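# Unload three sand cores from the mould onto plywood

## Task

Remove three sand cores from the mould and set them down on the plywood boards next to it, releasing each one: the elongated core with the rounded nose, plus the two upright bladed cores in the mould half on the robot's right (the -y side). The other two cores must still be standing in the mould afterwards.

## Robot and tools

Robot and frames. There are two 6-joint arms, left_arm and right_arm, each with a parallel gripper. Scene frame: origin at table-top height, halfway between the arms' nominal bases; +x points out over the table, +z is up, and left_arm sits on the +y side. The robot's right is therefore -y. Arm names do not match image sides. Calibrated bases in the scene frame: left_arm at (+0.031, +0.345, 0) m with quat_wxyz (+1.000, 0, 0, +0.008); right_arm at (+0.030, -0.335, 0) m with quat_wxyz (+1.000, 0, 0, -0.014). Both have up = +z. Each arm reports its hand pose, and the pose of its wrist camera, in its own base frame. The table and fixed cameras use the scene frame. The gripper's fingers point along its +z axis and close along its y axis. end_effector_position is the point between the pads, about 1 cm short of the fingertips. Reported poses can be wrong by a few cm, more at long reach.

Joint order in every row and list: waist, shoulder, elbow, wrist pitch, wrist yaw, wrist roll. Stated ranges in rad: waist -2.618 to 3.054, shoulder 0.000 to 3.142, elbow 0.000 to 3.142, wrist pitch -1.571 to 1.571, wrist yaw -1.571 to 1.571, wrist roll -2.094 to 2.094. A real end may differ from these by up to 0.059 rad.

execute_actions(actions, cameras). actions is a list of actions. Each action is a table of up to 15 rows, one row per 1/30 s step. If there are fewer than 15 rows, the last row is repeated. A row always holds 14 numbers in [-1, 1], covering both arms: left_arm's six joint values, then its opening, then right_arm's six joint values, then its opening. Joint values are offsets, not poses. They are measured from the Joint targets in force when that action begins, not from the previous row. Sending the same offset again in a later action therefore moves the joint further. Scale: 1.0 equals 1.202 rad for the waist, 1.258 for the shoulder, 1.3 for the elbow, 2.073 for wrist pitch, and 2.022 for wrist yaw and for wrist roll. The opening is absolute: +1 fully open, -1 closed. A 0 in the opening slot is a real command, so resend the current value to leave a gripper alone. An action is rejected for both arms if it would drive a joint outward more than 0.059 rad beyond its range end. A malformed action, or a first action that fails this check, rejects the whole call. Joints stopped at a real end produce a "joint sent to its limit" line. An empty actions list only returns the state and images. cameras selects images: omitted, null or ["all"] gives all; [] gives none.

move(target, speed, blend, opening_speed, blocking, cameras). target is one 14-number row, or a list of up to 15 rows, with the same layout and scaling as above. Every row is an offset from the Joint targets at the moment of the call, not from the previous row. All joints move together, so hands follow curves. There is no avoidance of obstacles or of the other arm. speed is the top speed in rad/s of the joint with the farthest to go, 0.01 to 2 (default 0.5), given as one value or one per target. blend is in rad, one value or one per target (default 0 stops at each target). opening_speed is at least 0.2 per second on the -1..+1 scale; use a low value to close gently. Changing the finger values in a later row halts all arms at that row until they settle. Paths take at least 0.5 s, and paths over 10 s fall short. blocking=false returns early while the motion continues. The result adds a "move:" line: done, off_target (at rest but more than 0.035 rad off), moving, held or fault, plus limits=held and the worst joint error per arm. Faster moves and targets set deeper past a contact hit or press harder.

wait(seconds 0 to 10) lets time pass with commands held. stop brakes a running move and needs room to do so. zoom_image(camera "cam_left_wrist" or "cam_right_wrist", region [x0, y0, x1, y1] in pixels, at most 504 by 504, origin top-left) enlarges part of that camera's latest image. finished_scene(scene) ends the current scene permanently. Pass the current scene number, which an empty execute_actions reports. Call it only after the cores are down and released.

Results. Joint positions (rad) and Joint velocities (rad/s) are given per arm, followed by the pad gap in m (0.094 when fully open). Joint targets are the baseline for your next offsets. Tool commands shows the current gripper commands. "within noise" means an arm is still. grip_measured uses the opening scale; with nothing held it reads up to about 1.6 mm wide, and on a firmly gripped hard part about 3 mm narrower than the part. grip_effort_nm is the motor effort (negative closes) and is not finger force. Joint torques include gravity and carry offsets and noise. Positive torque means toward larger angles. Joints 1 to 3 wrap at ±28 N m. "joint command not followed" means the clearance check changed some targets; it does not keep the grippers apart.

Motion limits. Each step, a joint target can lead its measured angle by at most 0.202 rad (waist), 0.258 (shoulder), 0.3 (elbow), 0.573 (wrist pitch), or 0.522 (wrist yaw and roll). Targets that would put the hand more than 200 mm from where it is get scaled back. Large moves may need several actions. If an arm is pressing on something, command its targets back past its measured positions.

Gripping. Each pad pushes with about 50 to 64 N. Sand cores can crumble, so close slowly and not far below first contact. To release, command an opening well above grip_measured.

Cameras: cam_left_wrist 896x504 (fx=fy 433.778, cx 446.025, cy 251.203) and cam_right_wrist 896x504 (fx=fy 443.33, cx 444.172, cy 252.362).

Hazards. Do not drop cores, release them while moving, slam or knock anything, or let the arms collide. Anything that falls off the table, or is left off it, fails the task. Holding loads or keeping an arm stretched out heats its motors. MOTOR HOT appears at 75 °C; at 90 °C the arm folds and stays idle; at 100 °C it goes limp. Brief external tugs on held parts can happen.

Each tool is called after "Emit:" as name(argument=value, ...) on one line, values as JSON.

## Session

Emit:
execute_actions(actions=[])

Scene clock: 0.00 s.
left_arm: end_effector_position=(+0.3919, -0.2703, +0.3417) grip_measured=+1.000 grip_effort_nm=n/a end_effector_quat_wxyz=(+0.564, +0.433, +0.543, -0.447) | right_arm: end_effector_position=(+0.3255, +0.0985, +0.1807) grip_measured=+1.000 grip_effort_nm=n/a end_effector_quat_wxyz=(+0.100, -0.217, +0.970, -0.037)
Joint positions: left_arm=[-0.271 1.676 1.232 0.519 1.072 -0.062 0.094] | right_arm=[0.342 1.662 1.591 -1.308 0.097 -0.107 0.094]
Joint velocities: within noise
Joint torques (N m): no reading
Heat: left arm: 31 °C; right arm: 32 °C.
Joint targets: left_arm=[-0.271 1.667 1.240 0.516 1.072 -0.062] | right_arm=[0.342 1.652 1.601 -1.306 0.099 -0.106]
Tool commands: left_gripper/opening=+1.0 right_gripper/opening=+1.0

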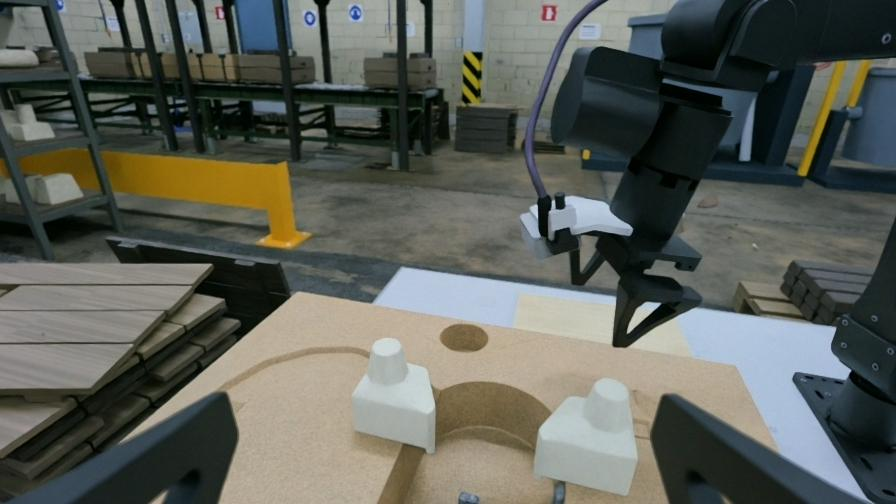

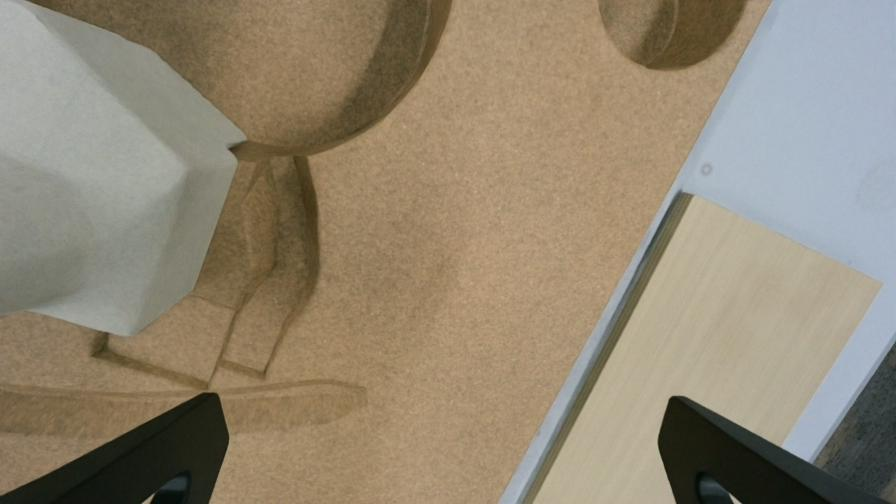

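Emit:
move(target=[[-0.232,-0.309,0.494,-0.8775,-0.53,0.0307,0.4,0,-0.2965,0.2162,0.001,-0.049,0.0524,0.4],[-0.232,-0.309,0.494,-0.8775,-0.53,0.0307,0.4,0.173,-0.2965,0.2162,0.001,-0.049,0.0524,0.4]], speed=0.8, blend=0.05)

Scene clock: 9.17 s.
left_arm: end_effector_position=(+0.2614, -0.1581, +0.3932) grip_measured=+0.402 grip_effort_nm=-0.061 end_effector_quat_wxyz=(+0.398, +0.243, +0.877, -0.116) | right_arm: end_effector_position=(+0.2600, +0.1576, +0.3882) grip_measured=+0.403 grip_effort_nm=-0.125 end_effector_quat_wxyz=(+0.391, -0.248, +0.880, +0.106)
Joint positions: left_arm=[-0.542 1.286 1.865 -1.295 0.009 -0.006 0.066] | right_arm=[0.543 1.288 1.859 -1.308 0.002 -0.007 0.066]
Joint velocities: within noise
Joint torques (N m): left_arm=[-0.54 -2.95 5.53 1.8 -0.09 0.02] | right_arm=[0.61 -3.14 6.22 1.31 -0.03 0.04]
Heat: left arm: 33 °C; right arm: 34 °C.
Joint targets: left_arm=[-0.550 1.278 1.882 -1.303 0.000 0.000] | right_arm=[0.550 1.279 1.882 -1.304 0.000 0.000]
move: done

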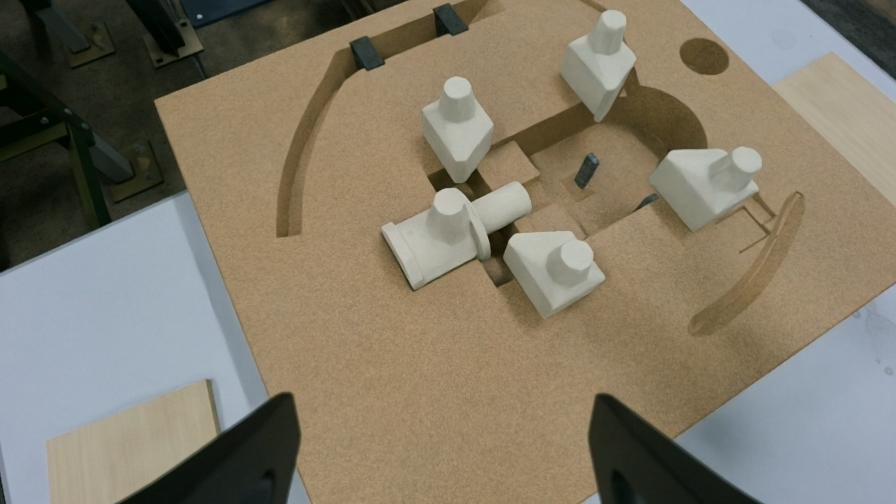

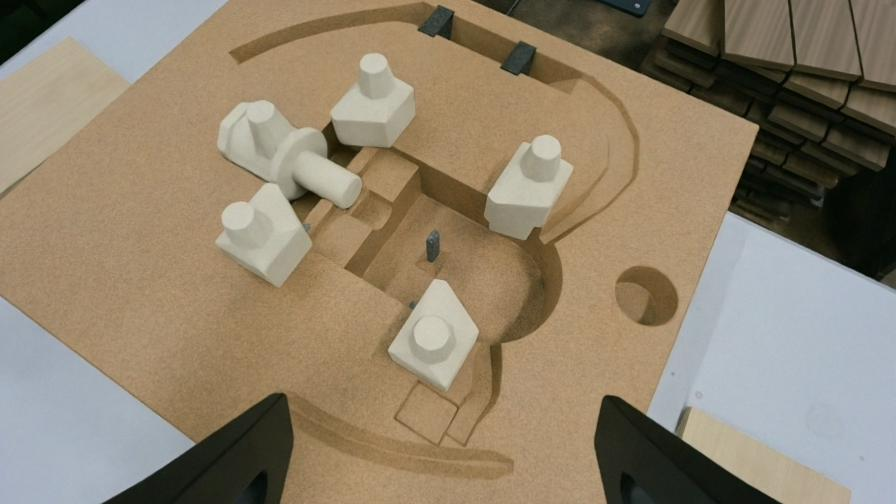

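Emit:
move(target=[0,0,0,0,0,0,0.4,0.0067,0.294,-0.102,0.026,0,0,0.4], speed=0.6, cameras=["cam_right_wrist"])

Scene clock: 50.60 s.
left_arm: end_effector_position=(+0.2612, -0.1580, +0.3930) grip_measured=+0.402 grip_effort_nm=-0.061 end_effector_quat_wxyz=(+0.398, +0.243, +0.877, -0.116) | right_arm: end_effector_position=(+0.3209, +0.1974, +0.2353) grip_measured=+0.403 grip_effort_nm=-0.129 end_effector_quat_wxyz=(+0.190, -0.269, +0.943, +0.052)
Joint positions: left_arm=[-0.542 1.286 1.865 -1.296 0.009 -0.006 0.066] | right_arm=[0.55 1.656 1.75 -1.268 0.002 -0.006 0.066]
Joint velocities: within noise
Joint torques (N m): left_arm=[-0.57 -3.08 5.49 1.8 -0.06 0.01] | right_arm=[0.72 -6.89 5.24 0.9 -0.03 0.04]
Heat: left arm: 35 °C; right arm: 37 °C.
Joint targets: left_arm=[-0.550 1.278 1.882 -1.303 0.000 0.000] | right_arm=[0.558 1.649 1.749 -1.250 0.000 0.000]
move: done
Images, in order (width x height): cam_right_wrist 896x504.

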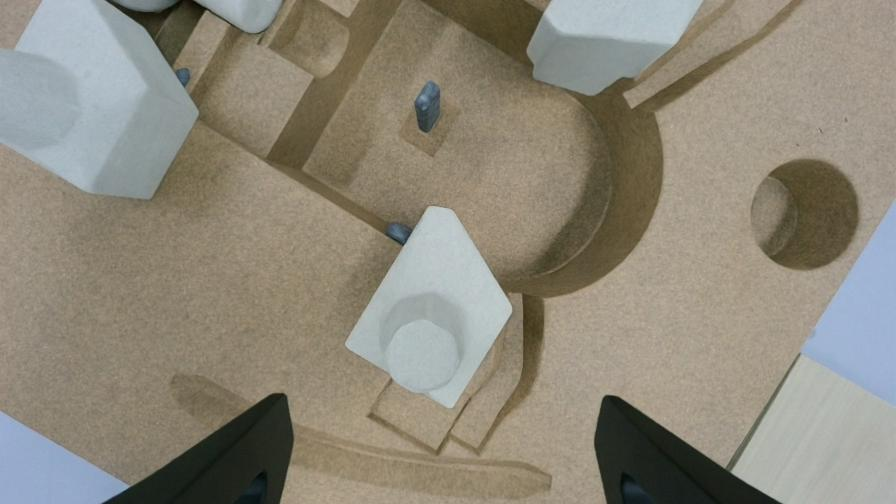

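Emit:
move(target=[[0,0,0,0,0,0,0.4,0.0116,-0.029,-0.2726,0.158,0,0,0.4],[0,0,0,0,0,0,0.4,0.0116,-0.029,-0.2726,0.158,0,0,-0.75]], speed=0.35, opening_speed=0.4, cameras=["cam_right_wrist"])

Scene clock: 63.27 s.
left_arm: end_effector_position=(+0.2612, -0.1580, +0.3930) grip_measured=+0.402 grip_effort_nm=-0.061 end_effector_quat_wxyz=(+0.398, +0.243, +0.877, -0.116) | right_arm: end_effector_position=(+0.3257, +0.2071, +0.1521) grip_measured=-0.316 grip_effort_nm=-1.004 end_effector_quat_wxyz=(+0.187, -0.276, +0.941, +0.053)
Joint positions: left_arm=[-0.542 1.286 1.865 -1.296 0.009 -0.006 0.066] | right_arm=[0.564 1.643 1.403 -0.94 0.002 -0.006 0.032]
Joint velocities: within noise
Joint torques (N m): left_arm=[-0.47 -3.02 5.37 1.8 -0.06 0] | right_arm=[0.69 -9.06 5.05 0.89 -0.03 0.02]
Heat: left arm: 36 °C; right arm: 36 °C.
Joint targets: left_arm=[-0.550 1.278 1.882 -1.303 0.000 0.000] | right_arm=[0.572 1.613 1.395 -0.922 -0.001 0.000]
move: done
Images, in order (width x height): cam_right_wrist 896x504.

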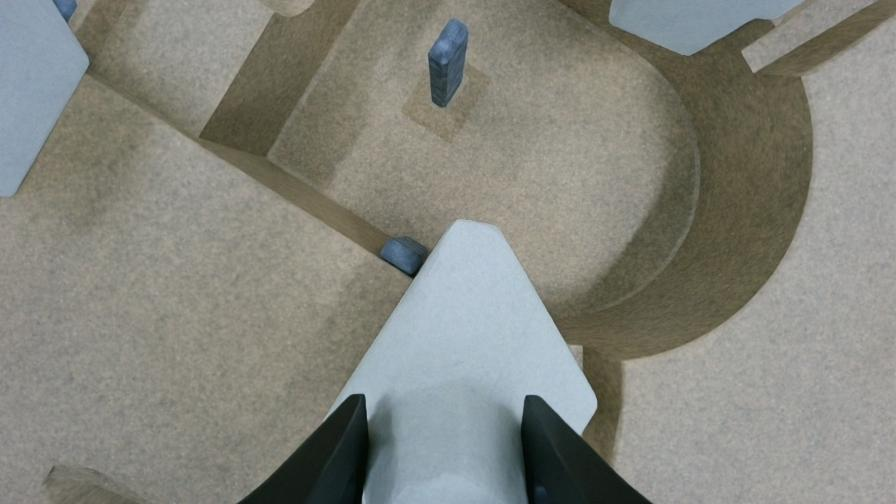

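Emit:
move(target=[[0,0,0,0,0,0,0.4,0,0.009,0.132,-0.077,0,0,-0.75],[0,0,0,0,0,0,0.4,0,0.034,0.259,-0.1416,0,0,-0.75],[0,0,0,0,0,0,0.4,0,0.089,0.4527,-0.2299,0,0,-0.75],[0,0,0,0,0,0,0.4,0,-0.036,0.409,-0.2787,0,0,-0.75],[0,0,0,0,0,0,0.4,-0.8586,-0.036,0.409,-0.2787,0,0,-0.75],[0,0,0,0,0,0,0.4,-0.8586,-0.3186,-0.1742,-0.0841,0,0,-0.75]], speed=[0.2,0.2,0.3,0.5,0.7,0.5], blend=0.04, cameras=["cam_right_wrist"])

Scene clock: 88.67 s.
left_arm: end_effector_position=(+0.2613, -0.1579, +0.3930) grip_measured=+0.402 grip_effort_nm=-0.061 end_effector_quat_wxyz=(+0.398, +0.243, +0.877, -0.116) | right_arm: end_effector_position=(+0.2405, -0.1186, +0.1740) grip_measured=-0.316 grip_effort_nm=-0.999 end_effector_quat_wxyz=(+0.165, +0.223, +0.960, -0.040)
Joint positions: left_arm=[-0.542 1.286 1.865 -1.296 0.008 -0.006 0.066] | right_arm=[-0.46 1.247 1.163 -1.146 0.003 -0.005 0.032]
Joint velocities: within noise
Joint torques (N m): left_arm=[-0.51 -3.03 5.45 1.79 -0.07 0.02] | right_arm=[0.06 -6.08 5.91 1.12 -0.04 0.01]
Heat: left arm: 36 °C; right arm: 36 °C.
Joint targets: left_arm=[-0.550 1.278 1.882 -1.303 0.000 0.000] | right_arm=[-0.460 1.212 1.168 -1.097 0.000 0.000]
move: off_target (right_arm); right_arm: the wrist pitch is farthest, 0.049 rad from its target
Images, in order (width x height): cam_right_wrist 896x504.

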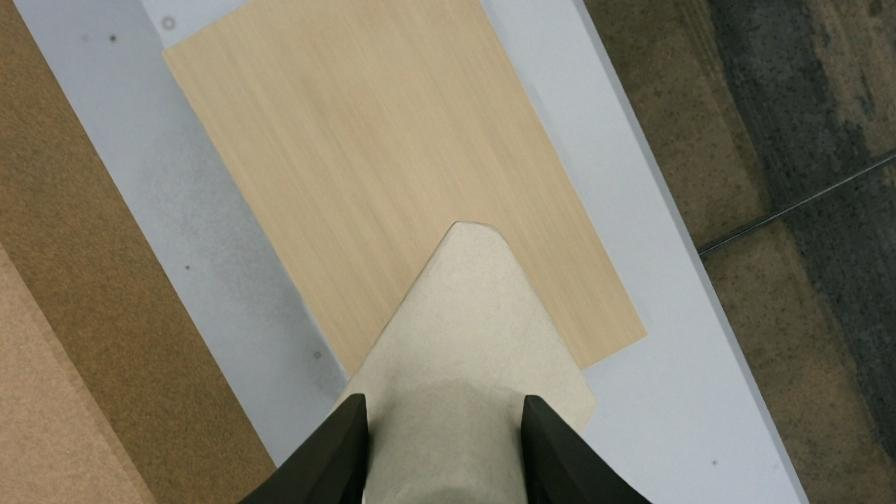

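Emit:
move(target=[0,0,0,0,0,0,0.4,0,-0.0335,-0.208,0.1347,0,0,-0.75], speed=0.25, cameras=[])

Scene clock: 98.10 s.
left_arm: end_effector_position=(+0.2613, -0.1579, +0.3930) grip_measured=+0.402 grip_effort_nm=-0.061 end_effector_quat_wxyz=(+0.398, +0.243, +0.877, -0.116) | right_arm: end_effector_position=(+0.2429, -0.1198, +0.1171) grip_measured=-0.316 grip_effort_nm=-1.004 end_effector_quat_wxyz=(+0.187, +0.222, +0.956, -0.046)
Joint positions: left_arm=[-0.542 1.286 1.865 -1.296 0.008 -0.006 0.066] | right_arm=[-0.46 1.204 0.893 -0.871 0.003 -0.005 0.032]
Joint velocities: within noise
Joint torques (N m): left_arm=[-0.59 -2.96 5.48 1.79 -0.07 -0.01] | right_arm=[0.05 -5.86 6.06 1.24 -0.04 0.01]
Heat: left arm: 37 °C; right arm: 35 °C.
Joint targets: left_arm=[-0.550 1.278 1.882 -1.303 0.000 0.000] | right_arm=[-0.460 1.169 0.898 -0.817 0.000 0.000]
move: off_target (right_arm); right_arm: the wrist pitch is farthest, 0.054 rad from its target
No camera images: "cameras" was empty.

Emit:
move(target=[0,0,0,0,0,0,0.4,0,0.004,-0.029,0.0155,0,0,-0.75], speed=0.05, cameras=[])

Scene clock: 101.40 s.
left_arm: end_effector_position=(+0.2613, -0.1579, +0.3930) grip_measured=+0.402 grip_effort_nm=-0.056 end_effector_quat_wxyz=(+0.398, +0.243, +0.877, -0.116) | right_arm: end_effector_position=(+0.2422, -0.1194, +0.1104) grip_measured=-0.317 grip_effort_nm=-1.004 end_effector_quat_wxyz=(+0.189, +0.222, +0.956, -0.046)
Joint positions: left_arm=[-0.542 1.286 1.865 -1.296 0.008 -0.006 0.066] | right_arm=[-0.46 1.201 0.863 -0.842 0.002 -0.005 0.032]
Joint velocities: within noise
Joint torques (N m): left_arm=[-0.53 -2.97 5.5 1.79 -0.09 -0.01] | right_arm=[0.05 -5.11 5.45 1.28 -0.03 0.02]
Heat: left arm: 37 °C; right arm: 35 °C.
Joint targets: left_arm=[-0.550 1.278 1.882 -1.303 0.000 0.000] | right_arm=[-0.460 1.175 0.860 -0.785 0.000 0.000]
move: off_target (right_arm); right_arm: the wrist pitch is farthest, 0.058 rad from its target
No camera images: "cameras" was empty.

Emit:
move(target=[0,0,0,0,0,0,0.4,0,0.002,-0.0155,0.008,0,0,-0.75], speed=0.05, cameras=[])

Scene clock: 104.37 s.
left_arm: end_effector_position=(+0.2613, -0.1578, +0.3930) grip_measured=+0.402 grip_effort_nm=-0.061 end_effector_quat_wxyz=(+0.398, +0.243, +0.877, -0.116) | right_arm: end_effector_position=(+0.2430, -0.1198, +0.1101) grip_measured=-0.317 grip_effort_nm=-1.004 end_effector_quat_wxyz=(+0.195, +0.221, +0.954, -0.047)
Joint positions: left_arm=[-0.542 1.286 1.865 -1.296 0.008 -0.006 0.066] | right_arm=[-0.46 1.193 0.852 -0.826 0.002 -0.005 0.032]
Joint velocities: within noise
Joint torques (N m): left_arm=[-0.51 -2.97 5.38 1.81 -0.08 -0.01] | right_arm=[0.03 -4.14 4.85 1.29 -0.04 0.01]
Heat: left arm: 37 °C; right arm: 35 °C.
Joint targets: left_arm=[-0.550 1.278 1.882 -1.303 0.000 0.000] | right_arm=[-0.460 1.177 0.840 -0.768 0.000 0.000]
move: off_target (right_arm); right_arm: the wrist pitch is farthest, 0.058 rad from its target
No camera images: "cameras" was empty.

Emit:
move(target=[[0,0,0,0,0,0,0.4,0,0,0,0,0,0,0.4],[0,0,0,0,0,0,0.4,0,0.0278,0.2523,-0.1587,0,0,0.4],[0,0,0,0,0,0,0.4,0,0.31,0.836,-0.353,0,0,0.4],[0,0,0,0,0,0,0.4,0.7005,0.6094,0.8644,-0.0154,0,0,0.4]], speed=[0.3,0.25,0.8,0.7], blend=[0,0.05,0.1,0], opening_speed=0.5, cameras=["cam_right_wrist"])

Scene clock: 121.87 s.
left_arm: end_effector_position=(+0.2613, -0.1578, +0.3930) grip_measured=+0.402 grip_effort_nm=-0.061 end_effector_quat_wxyz=(+0.398, +0.243, +0.877, -0.115) | right_arm: end_effector_position=(+0.4888, +0.2013, +0.2394) grip_measured=+0.397 grip_effort_nm=0.173 end_effector_quat_wxyz=(+0.355, -0.182, +0.914, +0.071)
Joint positions: left_arm=[-0.542 1.286 1.865 -1.296 0.008 -0.006 0.066] | right_arm=[0.387 1.94 1.931 -0.82 -0.005 -0.005 0.066]
Joint velocities: within noise
Joint torques (N m): left_arm=[-0.57 -3.02 5.5 1.8 -0.06 0.01] | right_arm=[-0.5 -8.84 8.55 1.37 0.03 0.01]
Heat: left arm: 37 °C; right arm: 35 °C.
Joint targets: left_arm=[-0.550 1.278 1.882 -1.303 0.000 0.000] | right_arm=[0.382 1.944 1.964 -0.800 0.000 0.000]
move: done
Images, in order (width x height): cam_right_wrist 896x504.

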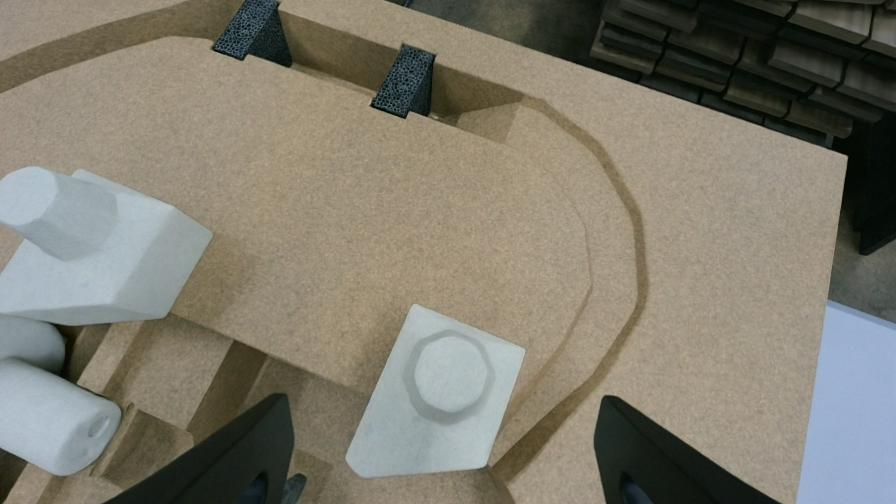

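Emit:
move(target=[0,0,0,0,0,0,0.4,0,0,-0.258,0.162,0,0,0.4], speed=0.35, cameras=["cam_right_wrist"])

Scene clock: 130.80 s.
left_arm: end_effector_position=(+0.2613, -0.1578, +0.3930) grip_measured=+0.402 grip_effort_nm=-0.061 end_effector_quat_wxyz=(+0.398, +0.243, +0.877, -0.115) | right_arm: end_effector_position=(+0.5014, +0.2065, +0.1727) grip_measured=+0.397 grip_effort_nm=0.173 end_effector_quat_wxyz=(+0.374, -0.181, +0.906, +0.075)
Joint positions: left_arm=[-0.542 1.286 1.865 -1.296 0.008 -0.006 0.066] | right_arm=[0.387 1.94 1.636 -0.484 -0.005 -0.005 0.066]
Joint velocities: within noise
Joint torques (N m): left_arm=[-0.5 -3.06 5.41 1.79 -0.06 0.01] | right_arm=[-0.46 -9.01 5.56 1.4 0.04 0.02]
Heat: left arm: 37 °C; right arm: 36 °C.
Joint targets: left_arm=[-0.550 1.278 1.882 -1.303 0.000 0.000] | right_arm=[0.382 1.944 1.628 -0.465 0.000 0.000]
move: done
Images, in order (width x height): cam_right_wrist 896x504.

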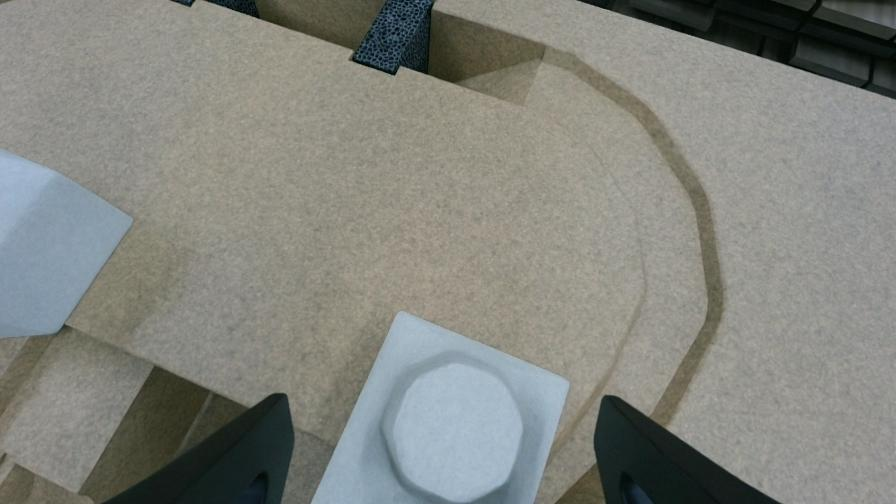

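Emit:
move(target=[[0,0,0,0,0,0,0.4,0,0.0378,0.0248,-0.0066,0,0,0.4],[0,0,0,0,0,0,0.4,0,0.0378,0.0248,-0.0066,0,0,-0.75]], speed=0.2, opening_speed=0.4, cameras=[])

Scene clock: 139.93 s.
left_arm: end_effector_position=(+0.2613, -0.1578, +0.3930) grip_measured=+0.402 grip_effort_nm=-0.056 end_effector_quat_wxyz=(+0.398, +0.243, +0.877, -0.115) | right_arm: end_effector_position=(+0.5052, +0.2063, +0.1534) grip_measured=-0.243 grip_effort_nm=-1.004 end_effector_quat_wxyz=(+0.359, -0.174, +0.914, +0.071)
Joint positions: left_arm=[-0.542 1.286 1.865 -1.296 0.008 -0.006 0.066] | right_arm=[0.387 1.981 1.64 -0.479 0.002 0.01 0.036]
Joint velocities: within noise
Joint torques (N m): left_arm=[-0.51 -2.96 5.49 1.79 -0.08 -0.01] | right_arm=[-0.4 -8.85 7.72 1.19 -0.03 -0.15]
Heat: left arm: 37 °C; right arm: 37 °C.
Joint targets: left_arm=[-0.550 1.278 1.882 -1.303 0.000 0.000] | right_arm=[0.382 1.991 1.660 -0.478 0.000 0.000]
move: done
No camera images: "cameras" was empty.

Emit:
move(target=[[0,0,0,0,0,0,0.4,0,-0.0135,0.1003,-0.0668,0,0,-0.75],[0,0,0,0,0,0,0.4,0,0.0017,0.2258,-0.1362,0,0,-0.75],[0,0,0,0,0,0,0.4,0,0.0434,0.4,-0.2422,0,0,-0.75],[0,0,0,0,0,0,0.4,0,-0.3195,0.0583,-0.2261,0,0,-0.75],[0,0.2,0.01,0.08,0,0,0.4,-0.5624,-0.3195,0.0583,-0.2261,0,0,-0.75],[0,0.4581,0.0228,0.1764,0,0,0.4,-0.5624,-0.5277,-0.462,-0.0262,0,0,-0.75]], speed=[0.2,0.2,0.3,0.5,0.6,0.5], blend=0.04, cameras=["cam_left_wrist","cam_right_wrist"])

Scene clock: 160.00 s.
left_arm: end_effector_position=(+0.4163, -0.2512, +0.2484) grip_measured=+0.402 grip_effort_nm=-0.061 end_effector_quat_wxyz=(+0.314, +0.252, +0.911, -0.092) | right_arm: end_effector_position=(+0.3545, -0.1088, +0.1630) grip_measured=-0.252 grip_effort_nm=-1.004 end_effector_quat_wxyz=(+0.321, +0.144, +0.935, -0.050)
Joint positions: left_arm=[-0.542 1.841 1.885 -0.948 0.008 -0.006 0.066] | right_arm=[-0.298 1.367 1.055 -0.597 0.005 0.005 0.035]
Joint velocities: within noise
Joint torques (N m): left_arm=[-0.59 -7.54 7.56 1.76 -0.08 0] | right_arm=[0.39 -7.84 6.39 1.69 -0.07 -0.1]
Heat: left arm: 37 °C; right arm: 40 °C.
Joint targets: left_arm=[-0.550 1.854 1.912 -0.938 0.000 0.000] | right_arm=[-0.294 1.327 1.060 -0.533 0.000 0.000]
move: off_target (right_arm); right_arm: the wrist pitch is farthest, 0.064 rad from its target

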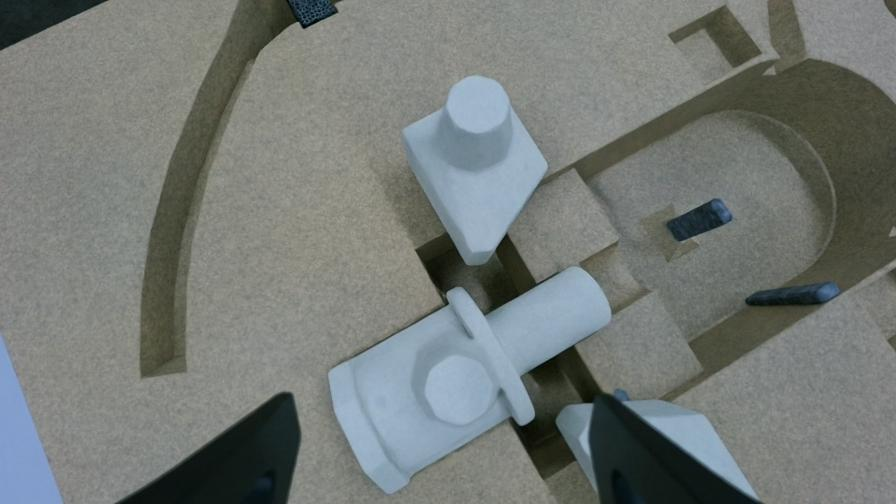

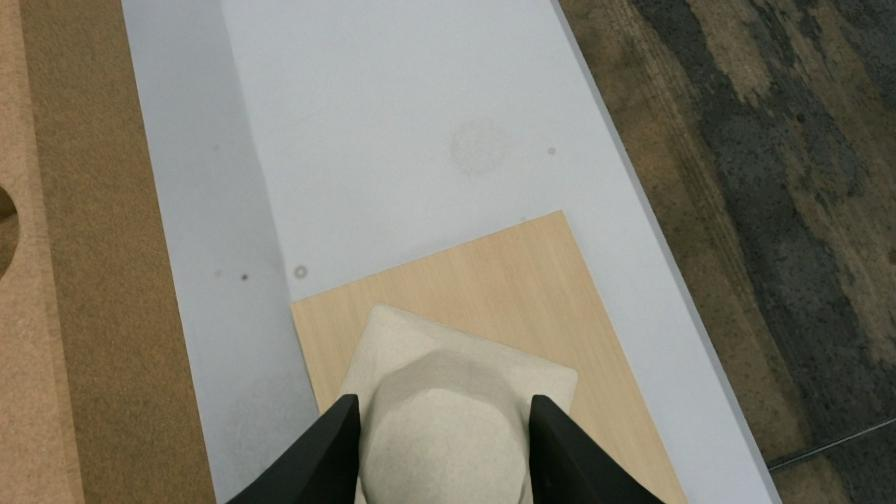

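Emit:
move(target=[-0.01,-0.0142,-0.2932,0.1753,0,0,0.4,0,-0.004,-0.1932,0.1573,0,0,-0.75], speed=0.25, cameras=["cam_left_wrist"])

Scene clock: 171.30 s.
left_arm: end_effector_position=(+0.4244, -0.2627, +0.1647) grip_measured=+0.402 grip_effort_nm=-0.056 end_effector_quat_wxyz=(+0.321, +0.256, +0.907, -0.096) | right_arm: end_effector_position=(+0.3561, -0.1093, +0.1153) grip_measured=-0.252 grip_effort_nm=-1.009 end_effector_quat_wxyz=(+0.357, +0.142, +0.922, -0.055)
Joint positions: left_arm=[-0.554 1.841 1.539 -0.585 0.007 -0.006 0.066] | right_arm=[-0.298 1.362 0.807 -0.276 0.005 0.005 0.035]
Joint velocities: within noise
Joint torques (N m): left_arm=[-0.61 -9.01 4.85 1.75 -0.06 -0.02] | right_arm=[0.4 -7.66 6.06 1.82 -0.06 -0.11]
Heat: left arm: 37 °C; right arm: 39 °C.
Joint targets: left_arm=[-0.562 1.836 1.531 -0.574 0.000 0.000] | right_arm=[-0.294 1.322 0.809 -0.206 0.000 0.000]
move: off_target (right_arm); right_arm: the wrist pitch is farthest, 0.069 rad from its target
Images, in order (width x height): cam_left_wrist 896x504.

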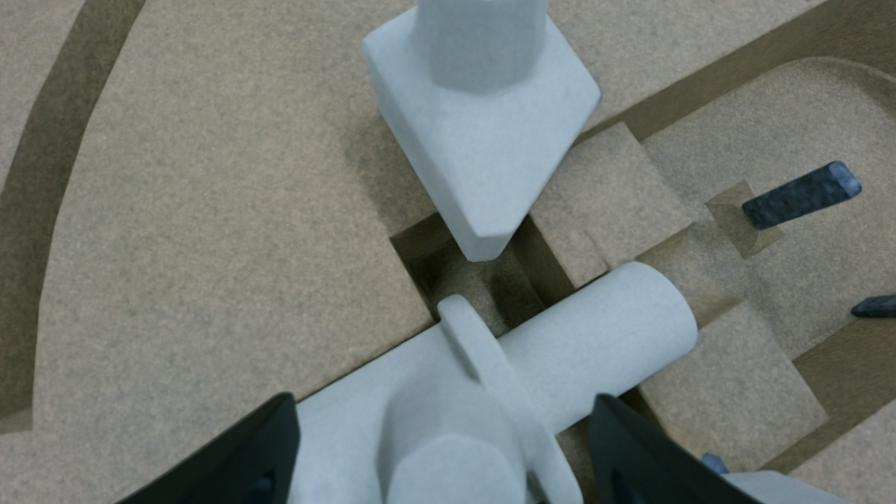

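Emit:
move(target=[[0,0.002,-0.018,0.010,0,0,0.4,0,0.003,-0.027,0.0145,0,0,-0.75],[0,0.002,-0.018,0.010,0,0,-0.75,0,0.003,-0.027,0.0145,0,0,-0.75]], speed=0.06, opening_speed=0.4, cameras=[])

Scene clock: 179.87 s.
left_arm: end_effector_position=(+0.4242, -0.2624, +0.1594) grip_measured=-0.345 grip_effort_nm=-0.999 end_effector_quat_wxyz=(+0.322, +0.257, +0.906, -0.095) | right_arm: end_effector_position=(+0.3644, -0.1117, +0.1307) grip_measured=-0.747 grip_effort_nm=-0.125 end_effector_quat_wxyz=(+0.398, +0.139, +0.905, -0.061)
Joint positions: left_arm=[-0.554 1.841 1.518 -0.563 0.007 -0.003 0.031] | right_arm=[-0.298 1.333 0.785 -0.195 0.004 0.005 0.012]
Joint velocities: within noise
Joint torques (N m): left_arm=[-0.59 -8.88 4.67 1.74 -0.05 -0.03] | right_arm=[0.38 -4.81 5.18 1.43 -0.05 -0.1]
Heat: left arm: 37 °C; right arm: 38 °C.
Joint targets: left_arm=[-0.562 1.839 1.507 -0.553 0.000 0.000] | right_arm=[-0.294 1.326 0.774 -0.176 0.000 0.000]
move: done
No camera images: "cameras" was empty.

Emit:
wait(seconds=0, cameras=["cam_right_wrist"])

Scene clock: 181.33 s.
left_arm: end_effector_position=(+0.4242, -0.2624, +0.1594) grip_measured=-0.345 grip_effort_nm=-0.999 end_effector_quat_wxyz=(+0.322, +0.257, +0.906, -0.095) | right_arm: end_effector_position=(+0.3644, -0.1117, +0.1307) grip_measured=-0.747 grip_effort_nm=-0.129 end_effector_quat_wxyz=(+0.398, +0.139, +0.905, -0.061)
Joint positions: left_arm=[-0.554 1.841 1.518 -0.563 0.007 -0.003 0.031] | right_arm=[-0.298 1.333 0.785 -0.195 0.004 0.005 0.012]
Joint velocities: within noise
Joint torques (N m): left_arm=[-0.54 -8.81 4.63 1.76 -0.04 -0.05] | right_arm=[0.39 -4.79 5.19 1.43 -0.06 -0.1]
Heat: left arm: 37 °C; right arm: 38 °C.
Joint targets: left_arm=[-0.562 1.839 1.507 -0.553 0.000 0.000] | right_arm=[-0.294 1.326 0.774 -0.177 0.000 0.000]
Tool commands: left_gripper/opening=-0.75 right_gripper/opening=-0.75
Images, in order (width x height): cam_right_wrist 896x504.

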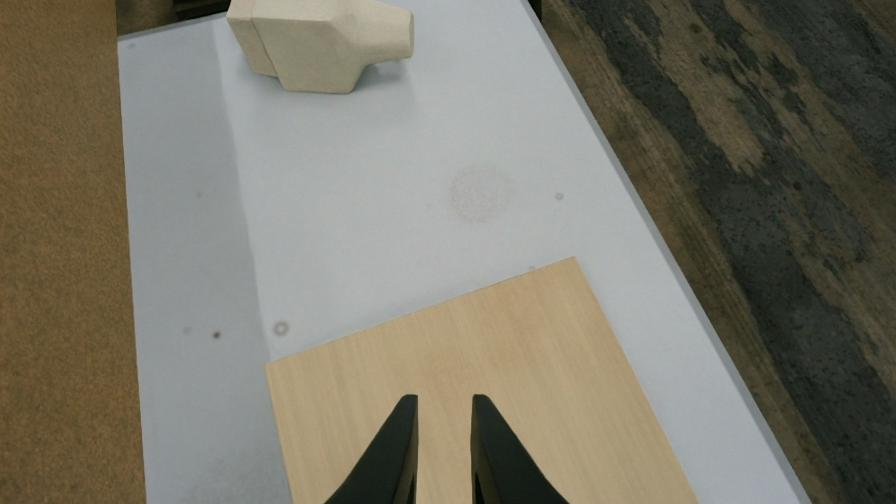

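Emit:
move(target=[0,0.002,0,0,0,0,-0.75,0.0973,0.5586,1.0,-0.4187,0,0,0.95], speed=0.8, cameras=["cam_right_wrist"])

Scene clock: 197.83 s.
left_arm: end_effector_position=(+0.4242, -0.2624, +0.1594) grip_measured=-0.345 grip_effort_nm=-0.999 end_effector_quat_wxyz=(+0.322, +0.257, +0.906, -0.095) | right_arm: end_effector_position=(+0.5013, -0.0920, +0.2135) grip_measured=+0.947 grip_effort_nm=0.178 end_effector_quat_wxyz=(+0.277, +0.090, +0.956, -0.026)
Joint positions: left_arm=[-0.554 1.841 1.518 -0.563 0.007 -0.003 0.031] | right_arm=[-0.182 2.015 2.041 -1.032 0.004 0.005 0.091]
Joint velocities: within noise
Joint torques (N m): left_arm=[-0.65 -8.65 4.71 1.76 -0.05 -0.01] | right_arm=[0.47 -8.4 8.32 0.89 -0.05 -0.1]
Heat: left arm: 39 °C; right arm: 38 °C.
Joint targets: left_arm=[-0.562 1.841 1.507 -0.553 0.000 0.000] | right_arm=[-0.177 2.029 2.074 -1.045 0.000 0.000]
move: done
Images, in order (width x height): cam_right_wrist 896x504.

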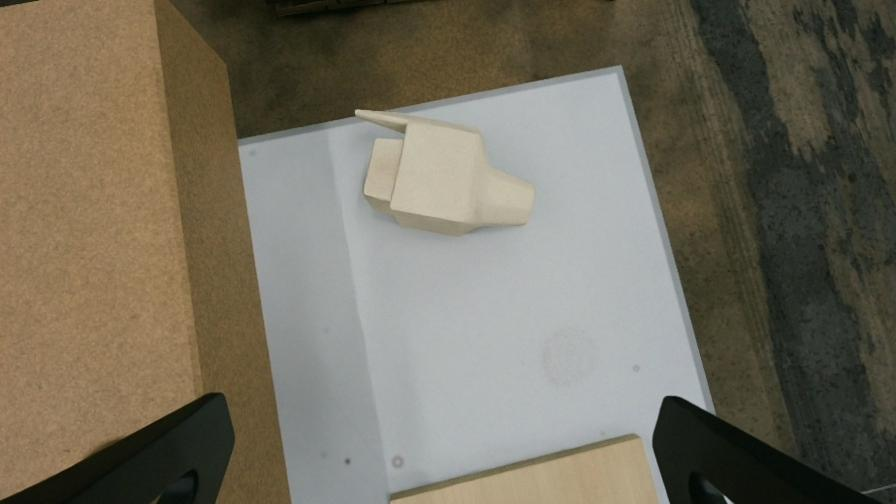

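Emit:
zoom_image(camera="cam_right_wrist", region=[300, 60, 640, 280])

Scaled by 1.482.

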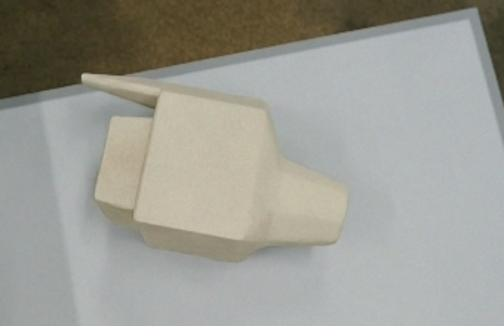

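Emit:
move(target=[0,0,0,0,0,0,-0.75,-0.0587,0.364,0.2594,0.01,0,-0.692,0.45], speed=0.8, cameras=["cam_right_wrist"])

Scene clock: 236.53 s.
left_arm: end_effector_position=(+0.4242, -0.2624, +0.1594) grip_measured=-0.345 grip_effort_nm=-0.999 end_effector_quat_wxyz=(+0.322, +0.257, +0.906, -0.095) | right_arm: end_effector_position=(+0.5661, -0.1392, +0.0942) grip_measured=+0.453 grip_effort_nm=-0.125 end_effector_quat_wxyz=(+0.148, -0.531, +0.818, -0.161)
Joint positions: left_arm=[-0.554 1.841 1.518 -0.563 0.007 -0.003 0.031] | right_arm=[-0.242 2.474 2.379 -1.035 0.004 -1.394 0.068]
Joint velocities: within noise
Joint torques (N m): left_arm=[-0.51 -8.57 4.7 1.75 -0.06 -0.03] | right_arm=[-0.51 -11.3 8.2 0.9 -0.05 -0.11]
Heat: left arm: 41 °C; right arm: 39 °C.
Joint targets: left_arm=[-0.562 1.841 1.507 -0.553 0.000 0.000] | right_arm=[-0.247 2.487 2.411 -1.024 0.000 -1.399]
move: done
Images, in order (width x height): cam_right_wrist 896x504.

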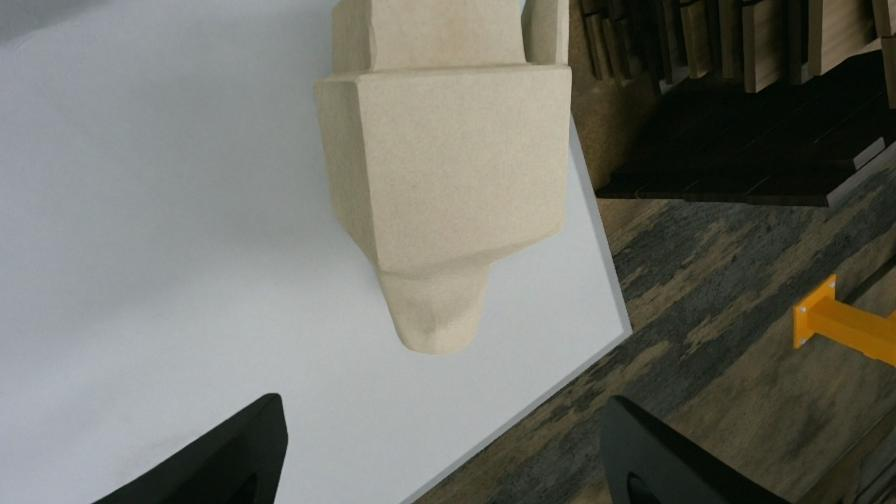

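Emit:
move(target=[0,0,0,0,0,0,-0.75,0,0.0859,-0.0278,0.084,0,0,0.4], speed=0.15, cameras=["cam_right_wrist"])

Scene clock: 255.30 s.
left_arm: end_effector_position=(+0.4242, -0.2624, +0.1594) grip_measured=-0.345 grip_effort_nm=-0.999 end_effector_quat_wxyz=(+0.322, +0.257, +0.906, -0.095) | right_arm: end_effector_position=(+0.5970, -0.1468, +0.0521) grip_measured=+0.403 grip_effort_nm=-0.134 end_effector_quat_wxyz=(+0.168, -0.528, +0.812, -0.183)
Joint positions: left_arm=[-0.554 1.841 1.518 -0.563 0.007 -0.003 0.031] | right_arm=[-0.242 2.578 2.379 -0.87 0.004 -1.396 0.066]
Joint velocities: within noise
Joint torques (N m): left_arm=[-0.64 -8.7 4.63 1.76 -0.05 0.01] | right_arm=[-0.51 -11.66 5.5 1.06 -0.05 -0.1]
Heat: left arm: 41 °C; right arm: 41 °C.
Joint targets: left_arm=[-0.562 1.841 1.507 -0.553 0.000 0.000] | right_arm=[-0.247 2.595 2.375 -0.850 0.000 -1.399]
move: done
Images, in order (width x height): cam_right_wrist 896x504.

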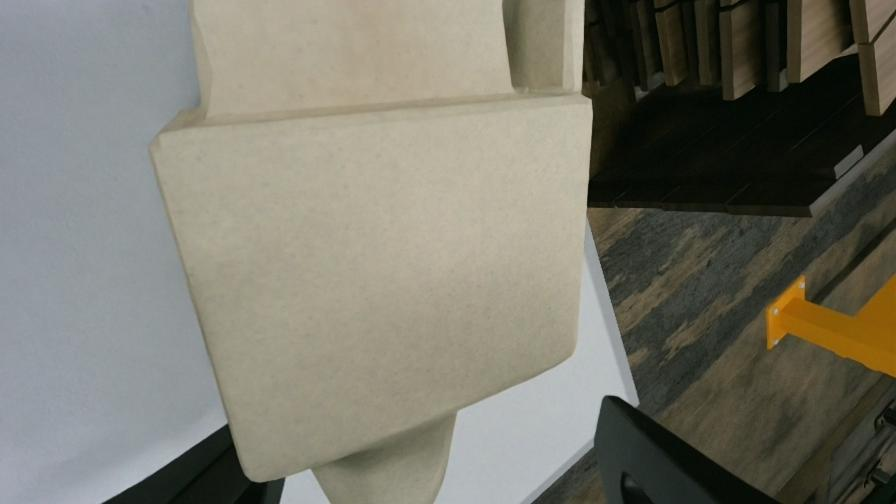

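Emit:
move(target=[0,0,0,0,0,0,-0.75,-0.0067,-0.0191,-0.076,0.0264,0,0,0.4], speed=0.1, cameras=["cam_right_wrist"])

Scene clock: 270.93 s.
left_arm: end_effector_position=(+0.4242, -0.2624, +0.1594) grip_measured=-0.345 grip_effort_nm=-0.999 end_effector_quat_wxyz=(+0.322, +0.257, +0.906, -0.095) | right_arm: end_effector_position=(+0.5946, -0.1501, +0.0329) grip_measured=+0.403 grip_effort_nm=-0.110 end_effector_quat_wxyz=(+0.166, -0.526, +0.814, -0.181)
Joint positions: left_arm=[-0.554 1.841 1.518 -0.563 0.007 -0.003 0.031] | right_arm=[-0.248 2.577 2.304 -0.802 0.004 -1.396 0.066]
Joint velocities: within noise
Joint torques (N m): left_arm=[-0.59 -8.7 4.79 1.76 -0.06 -0.02] | right_arm=[-0.69 -13.46 3.71 0.95 -0.05 -0.07]
Heat: left arm: 42 °C; right arm: 47 °C.
Joint targets: left_arm=[-0.562 1.841 1.507 -0.553 0.000 0.000] | right_arm=[-0.256 2.571 2.276 -0.795 0.000 -1.399]
move: done
Images, in order (width x height): cam_right_wrist 896x504.

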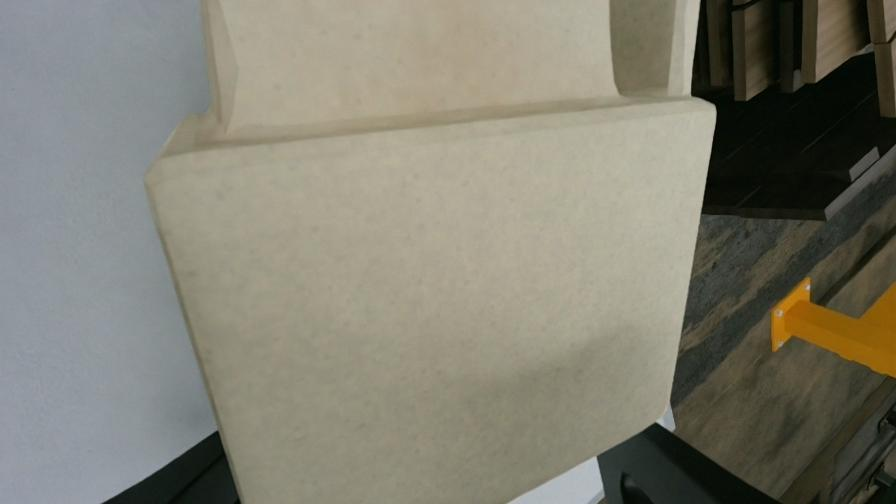

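Emit:
move(target=[0,0,0,0,0,0,-0.75,0,-0.004,0,0,0,0,-0.75], speed=0.1, opening_speed=0.3, cameras=["cam_right_wrist"])

Scene clock: 278.73 s.
left_arm: end_effector_position=(+0.4242, -0.2624, +0.1594) grip_measured=-0.345 grip_effort_nm=-0.999 end_effector_quat_wxyz=(+0.322, +0.257, +0.906, -0.095) | right_arm: end_effector_position=(+0.5924, -0.1487, +0.0284) grip_measured=-0.254 grip_effort_nm=-1.004 end_effector_quat_wxyz=(+0.163, -0.529, +0.814, -0.176)
Joint positions: left_arm=[-0.554 1.841 1.518 -0.563 0.007 -0.003 0.031] | right_arm=[-0.248 2.577 2.291 -0.8 0 -1.4 0.035]
Joint velocities: within noise
Joint torques (N m): left_arm=[-0.55 -8.65 4.71 1.76 -0.05 -0.01] | right_arm=[-0.72 -13.85 4.68 0.9 -0.01 -0.03]
Heat: left arm: 42 °C; right arm: 53 °C.
Joint targets: left_arm=[-0.562 1.841 1.507 -0.553 0.000 0.000] | right_arm=[-0.256 2.566 2.276 -0.795 0.000 -1.399]
move: done
Images, in order (width x height): cam_right_wrist 896x504.

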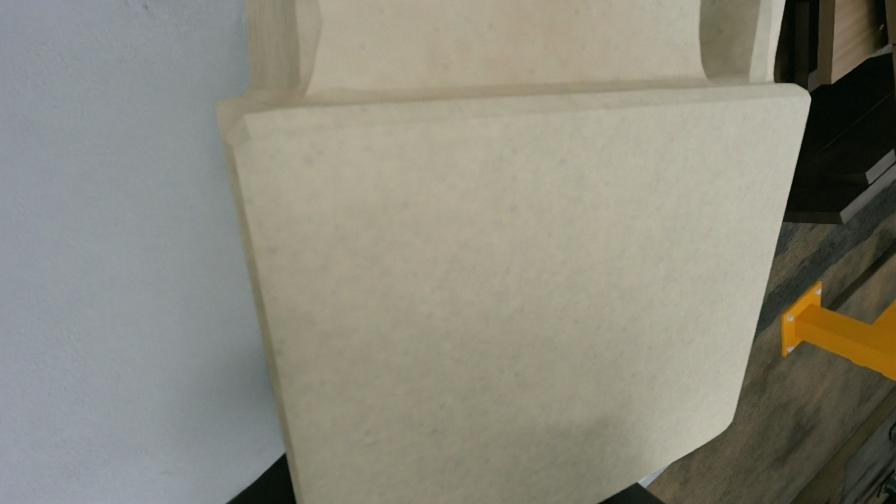

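Emit:
move(target=[[0,0,0,0,0,0,-0.75,0,-0.0277,0.1591,-0.1142,0,0,-0.75],[0,0,0,0,0,0,-0.75,0,-0.497,-0.3089,-0.1055,0,0,-0.75]], speed=[0.12,0.3], blend=0.03, cameras=["cam_right_wrist"])

Scene clock: 323.83 s.
left_arm: end_effector_position=(+0.4242, -0.2624, +0.1594) grip_measured=-0.345 grip_effort_nm=-1.004 end_effector_quat_wxyz=(+0.322, +0.257, +0.906, -0.095) | right_arm: end_effector_position=(+0.4619, -0.1174, +0.1619) grip_measured=-0.264 grip_effort_nm=-1.009 end_effector_quat_wxyz=(+0.134, -0.534, +0.821, -0.151)
Joint positions: left_arm=[-0.554 1.841 1.518 -0.563 0.007 -0.003 0.031] | right_arm=[-0.248 1.994 1.876 -1.048 0.008 -1.402 0.035]
Joint velocities: within noise
Joint torques (N m): left_arm=[-0.54 -8.68 4.66 1.76 -0.04 -0.02] | right_arm=[-0.7 -13.81 5.57 1.06 -0.09 -0.01]
Heat: left arm: 43 °C; right arm: 67 °C.
Joint targets: left_arm=[-0.562 1.841 1.507 -0.553 0.000 0.000] | right_arm=[-0.256 1.940 1.874 -1.014 -0.001 -1.399]
move: off_target (right_arm); right_arm: the shoulder is farthest, 0.053 rad from its target
Images, in order (width x height): cam_right_wrist 896x504.

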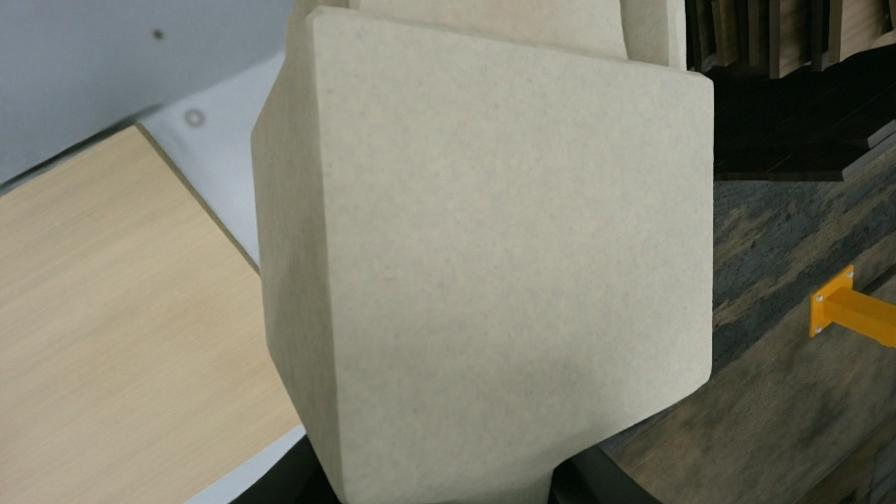

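Emit:
move(target=[0,0,0,0,0,0,-0.75,-0.1514,-0.211,-0.4537,0.1951,0,-0.158,-0.75], speed=0.4, cameras=["cam_right_wrist"])

Scene clock: 330.33 s.
left_arm: end_effector_position=(+0.4242, -0.2624, +0.1594) grip_measured=-0.345 grip_effort_nm=-0.999 end_effector_quat_wxyz=(+0.322, +0.257, +0.906, -0.095) | right_arm: end_effector_position=(+0.3809, -0.1777, +0.1069) grip_measured=-0.264 grip_effort_nm=-1.004 end_effector_quat_wxyz=(+0.105, -0.582, +0.779, -0.208)
Joint positions: left_arm=[-0.554 1.841 1.518 -0.563 0.007 -0.003 0.031] | right_arm=[-0.434 1.726 1.283 -0.657 0.012 -1.721 0.035]
Joint velocities: within noise
Joint torques (N m): left_arm=[-0.54 -8.59 4.7 1.76 -0.03 -0.01] | right_arm=[-0.32 -11.51 5.86 1.31 -0.12 -0.04]
Heat: left arm: 43 °C; right arm: 66 °C.
Joint targets: left_arm=[-0.562 1.841 1.507 -0.553 0.000 0.000] | right_arm=[-0.438 1.675 1.284 -0.609 0.000 -1.719]
move: off_target (right_arm); right_arm: the shoulder is farthest, 0.052 rad from its target
Images, in order (width x height): cam_right_wrist 896x504.

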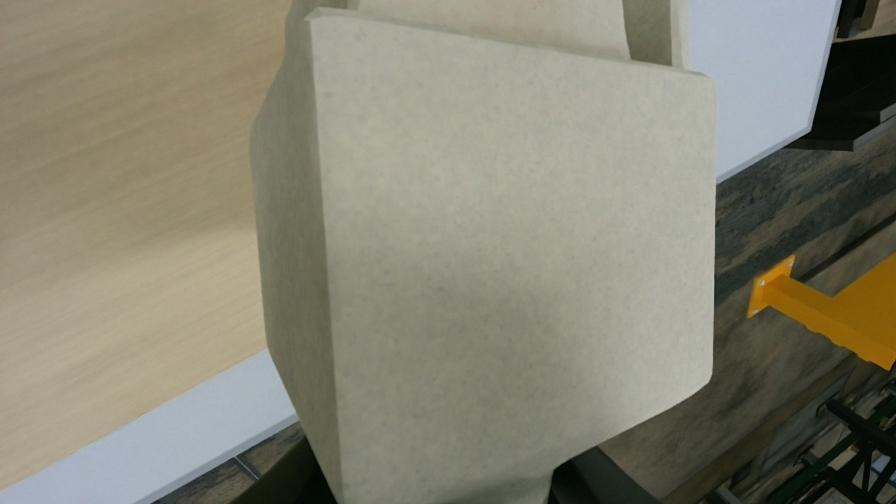

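Emit:
move(target=[0,0,0,0,0,0,-0.75,0,0.0326,-0.1158,0.0972,0,0,-0.75], speed=0.15, cameras=["cam_right_wrist"])

Scene clock: 336.90 s.
left_arm: end_effector_position=(+0.4242, -0.2624, +0.1594) grip_measured=-0.345 grip_effort_nm=-0.999 end_effector_quat_wxyz=(+0.322, +0.257, +0.906, -0.095) | right_arm: end_effector_position=(+0.3811, -0.1778, +0.0765) grip_measured=-0.264 grip_effort_nm=-1.004 end_effector_quat_wxyz=(+0.116, -0.579, +0.774, -0.229)
Joint positions: left_arm=[-0.554 1.841 1.518 -0.563 0.007 -0.003 0.031] | right_arm=[-0.434 1.726 1.133 -0.459 0.012 -1.722 0.035]
Joint velocities: within noise
Joint torques (N m): left_arm=[-0.55 -8.64 4.64 1.76 -0.05 -0.01] | right_arm=[-0.32 -7.86 5.64 1.37 -0.12 0]
Heat: left arm: 43 °C; right arm: 60 °C.
Joint targets: left_arm=[-0.562 1.841 1.507 -0.553 0.000 0.000] | right_arm=[-0.438 1.716 1.134 -0.408 0.000 -1.719]
move: off_target (right_arm); right_arm: the wrist pitch is farthest, 0.052 rad from its target
Images, in order (width x height): cam_right_wrist 896x504.

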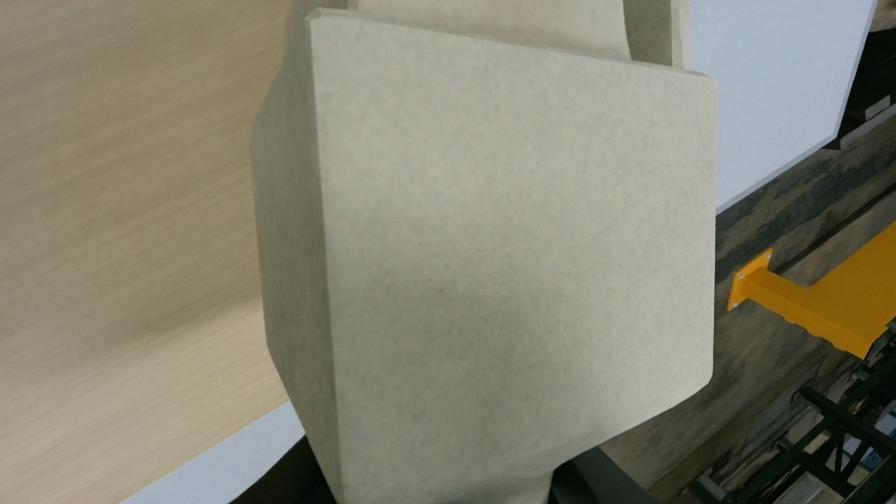

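Emit:
move(target=[0,0,0,0,0,0,-0.75,0,0.006,-0.0385,0.0145,0,0,-0.75], speed=0.08, cameras=[])

Scene clock: 341.10 s.
left_arm: end_effector_position=(+0.4242, -0.2624, +0.1594) grip_measured=-0.345 grip_effort_nm=-0.994 end_effector_quat_wxyz=(+0.322, +0.257, +0.906, -0.095) | right_arm: end_effector_position=(+0.3734, -0.1743, +0.0627) grip_measured=-0.264 grip_effort_nm=-1.004 end_effector_quat_wxyz=(+0.112, -0.581, +0.775, -0.221)
Joint positions: left_arm=[-0.554 1.841 1.518 -0.563 0.007 -0.003 0.031] | right_arm=[-0.434 1.726 1.084 -0.428 0.012 -1.723 0.035]
Joint velocities: within noise
Joint torques (N m): left_arm=[-0.5 -8.62 4.63 1.77 -0.06 -0.03] | right_arm=[-0.32 -7.16 5.52 1.33 -0.12 0]
Heat: left arm: 43 °C; right arm: 57 °C.
Joint targets: left_arm=[-0.562 1.841 1.507 -0.553 0.000 0.000] | right_arm=[-0.438 1.724 1.084 -0.377 0.000 -1.719]
move: off_target (right_arm); right_arm: the wrist pitch is farthest, 0.050 rad from its target
No camera images: "cameras" was empty.


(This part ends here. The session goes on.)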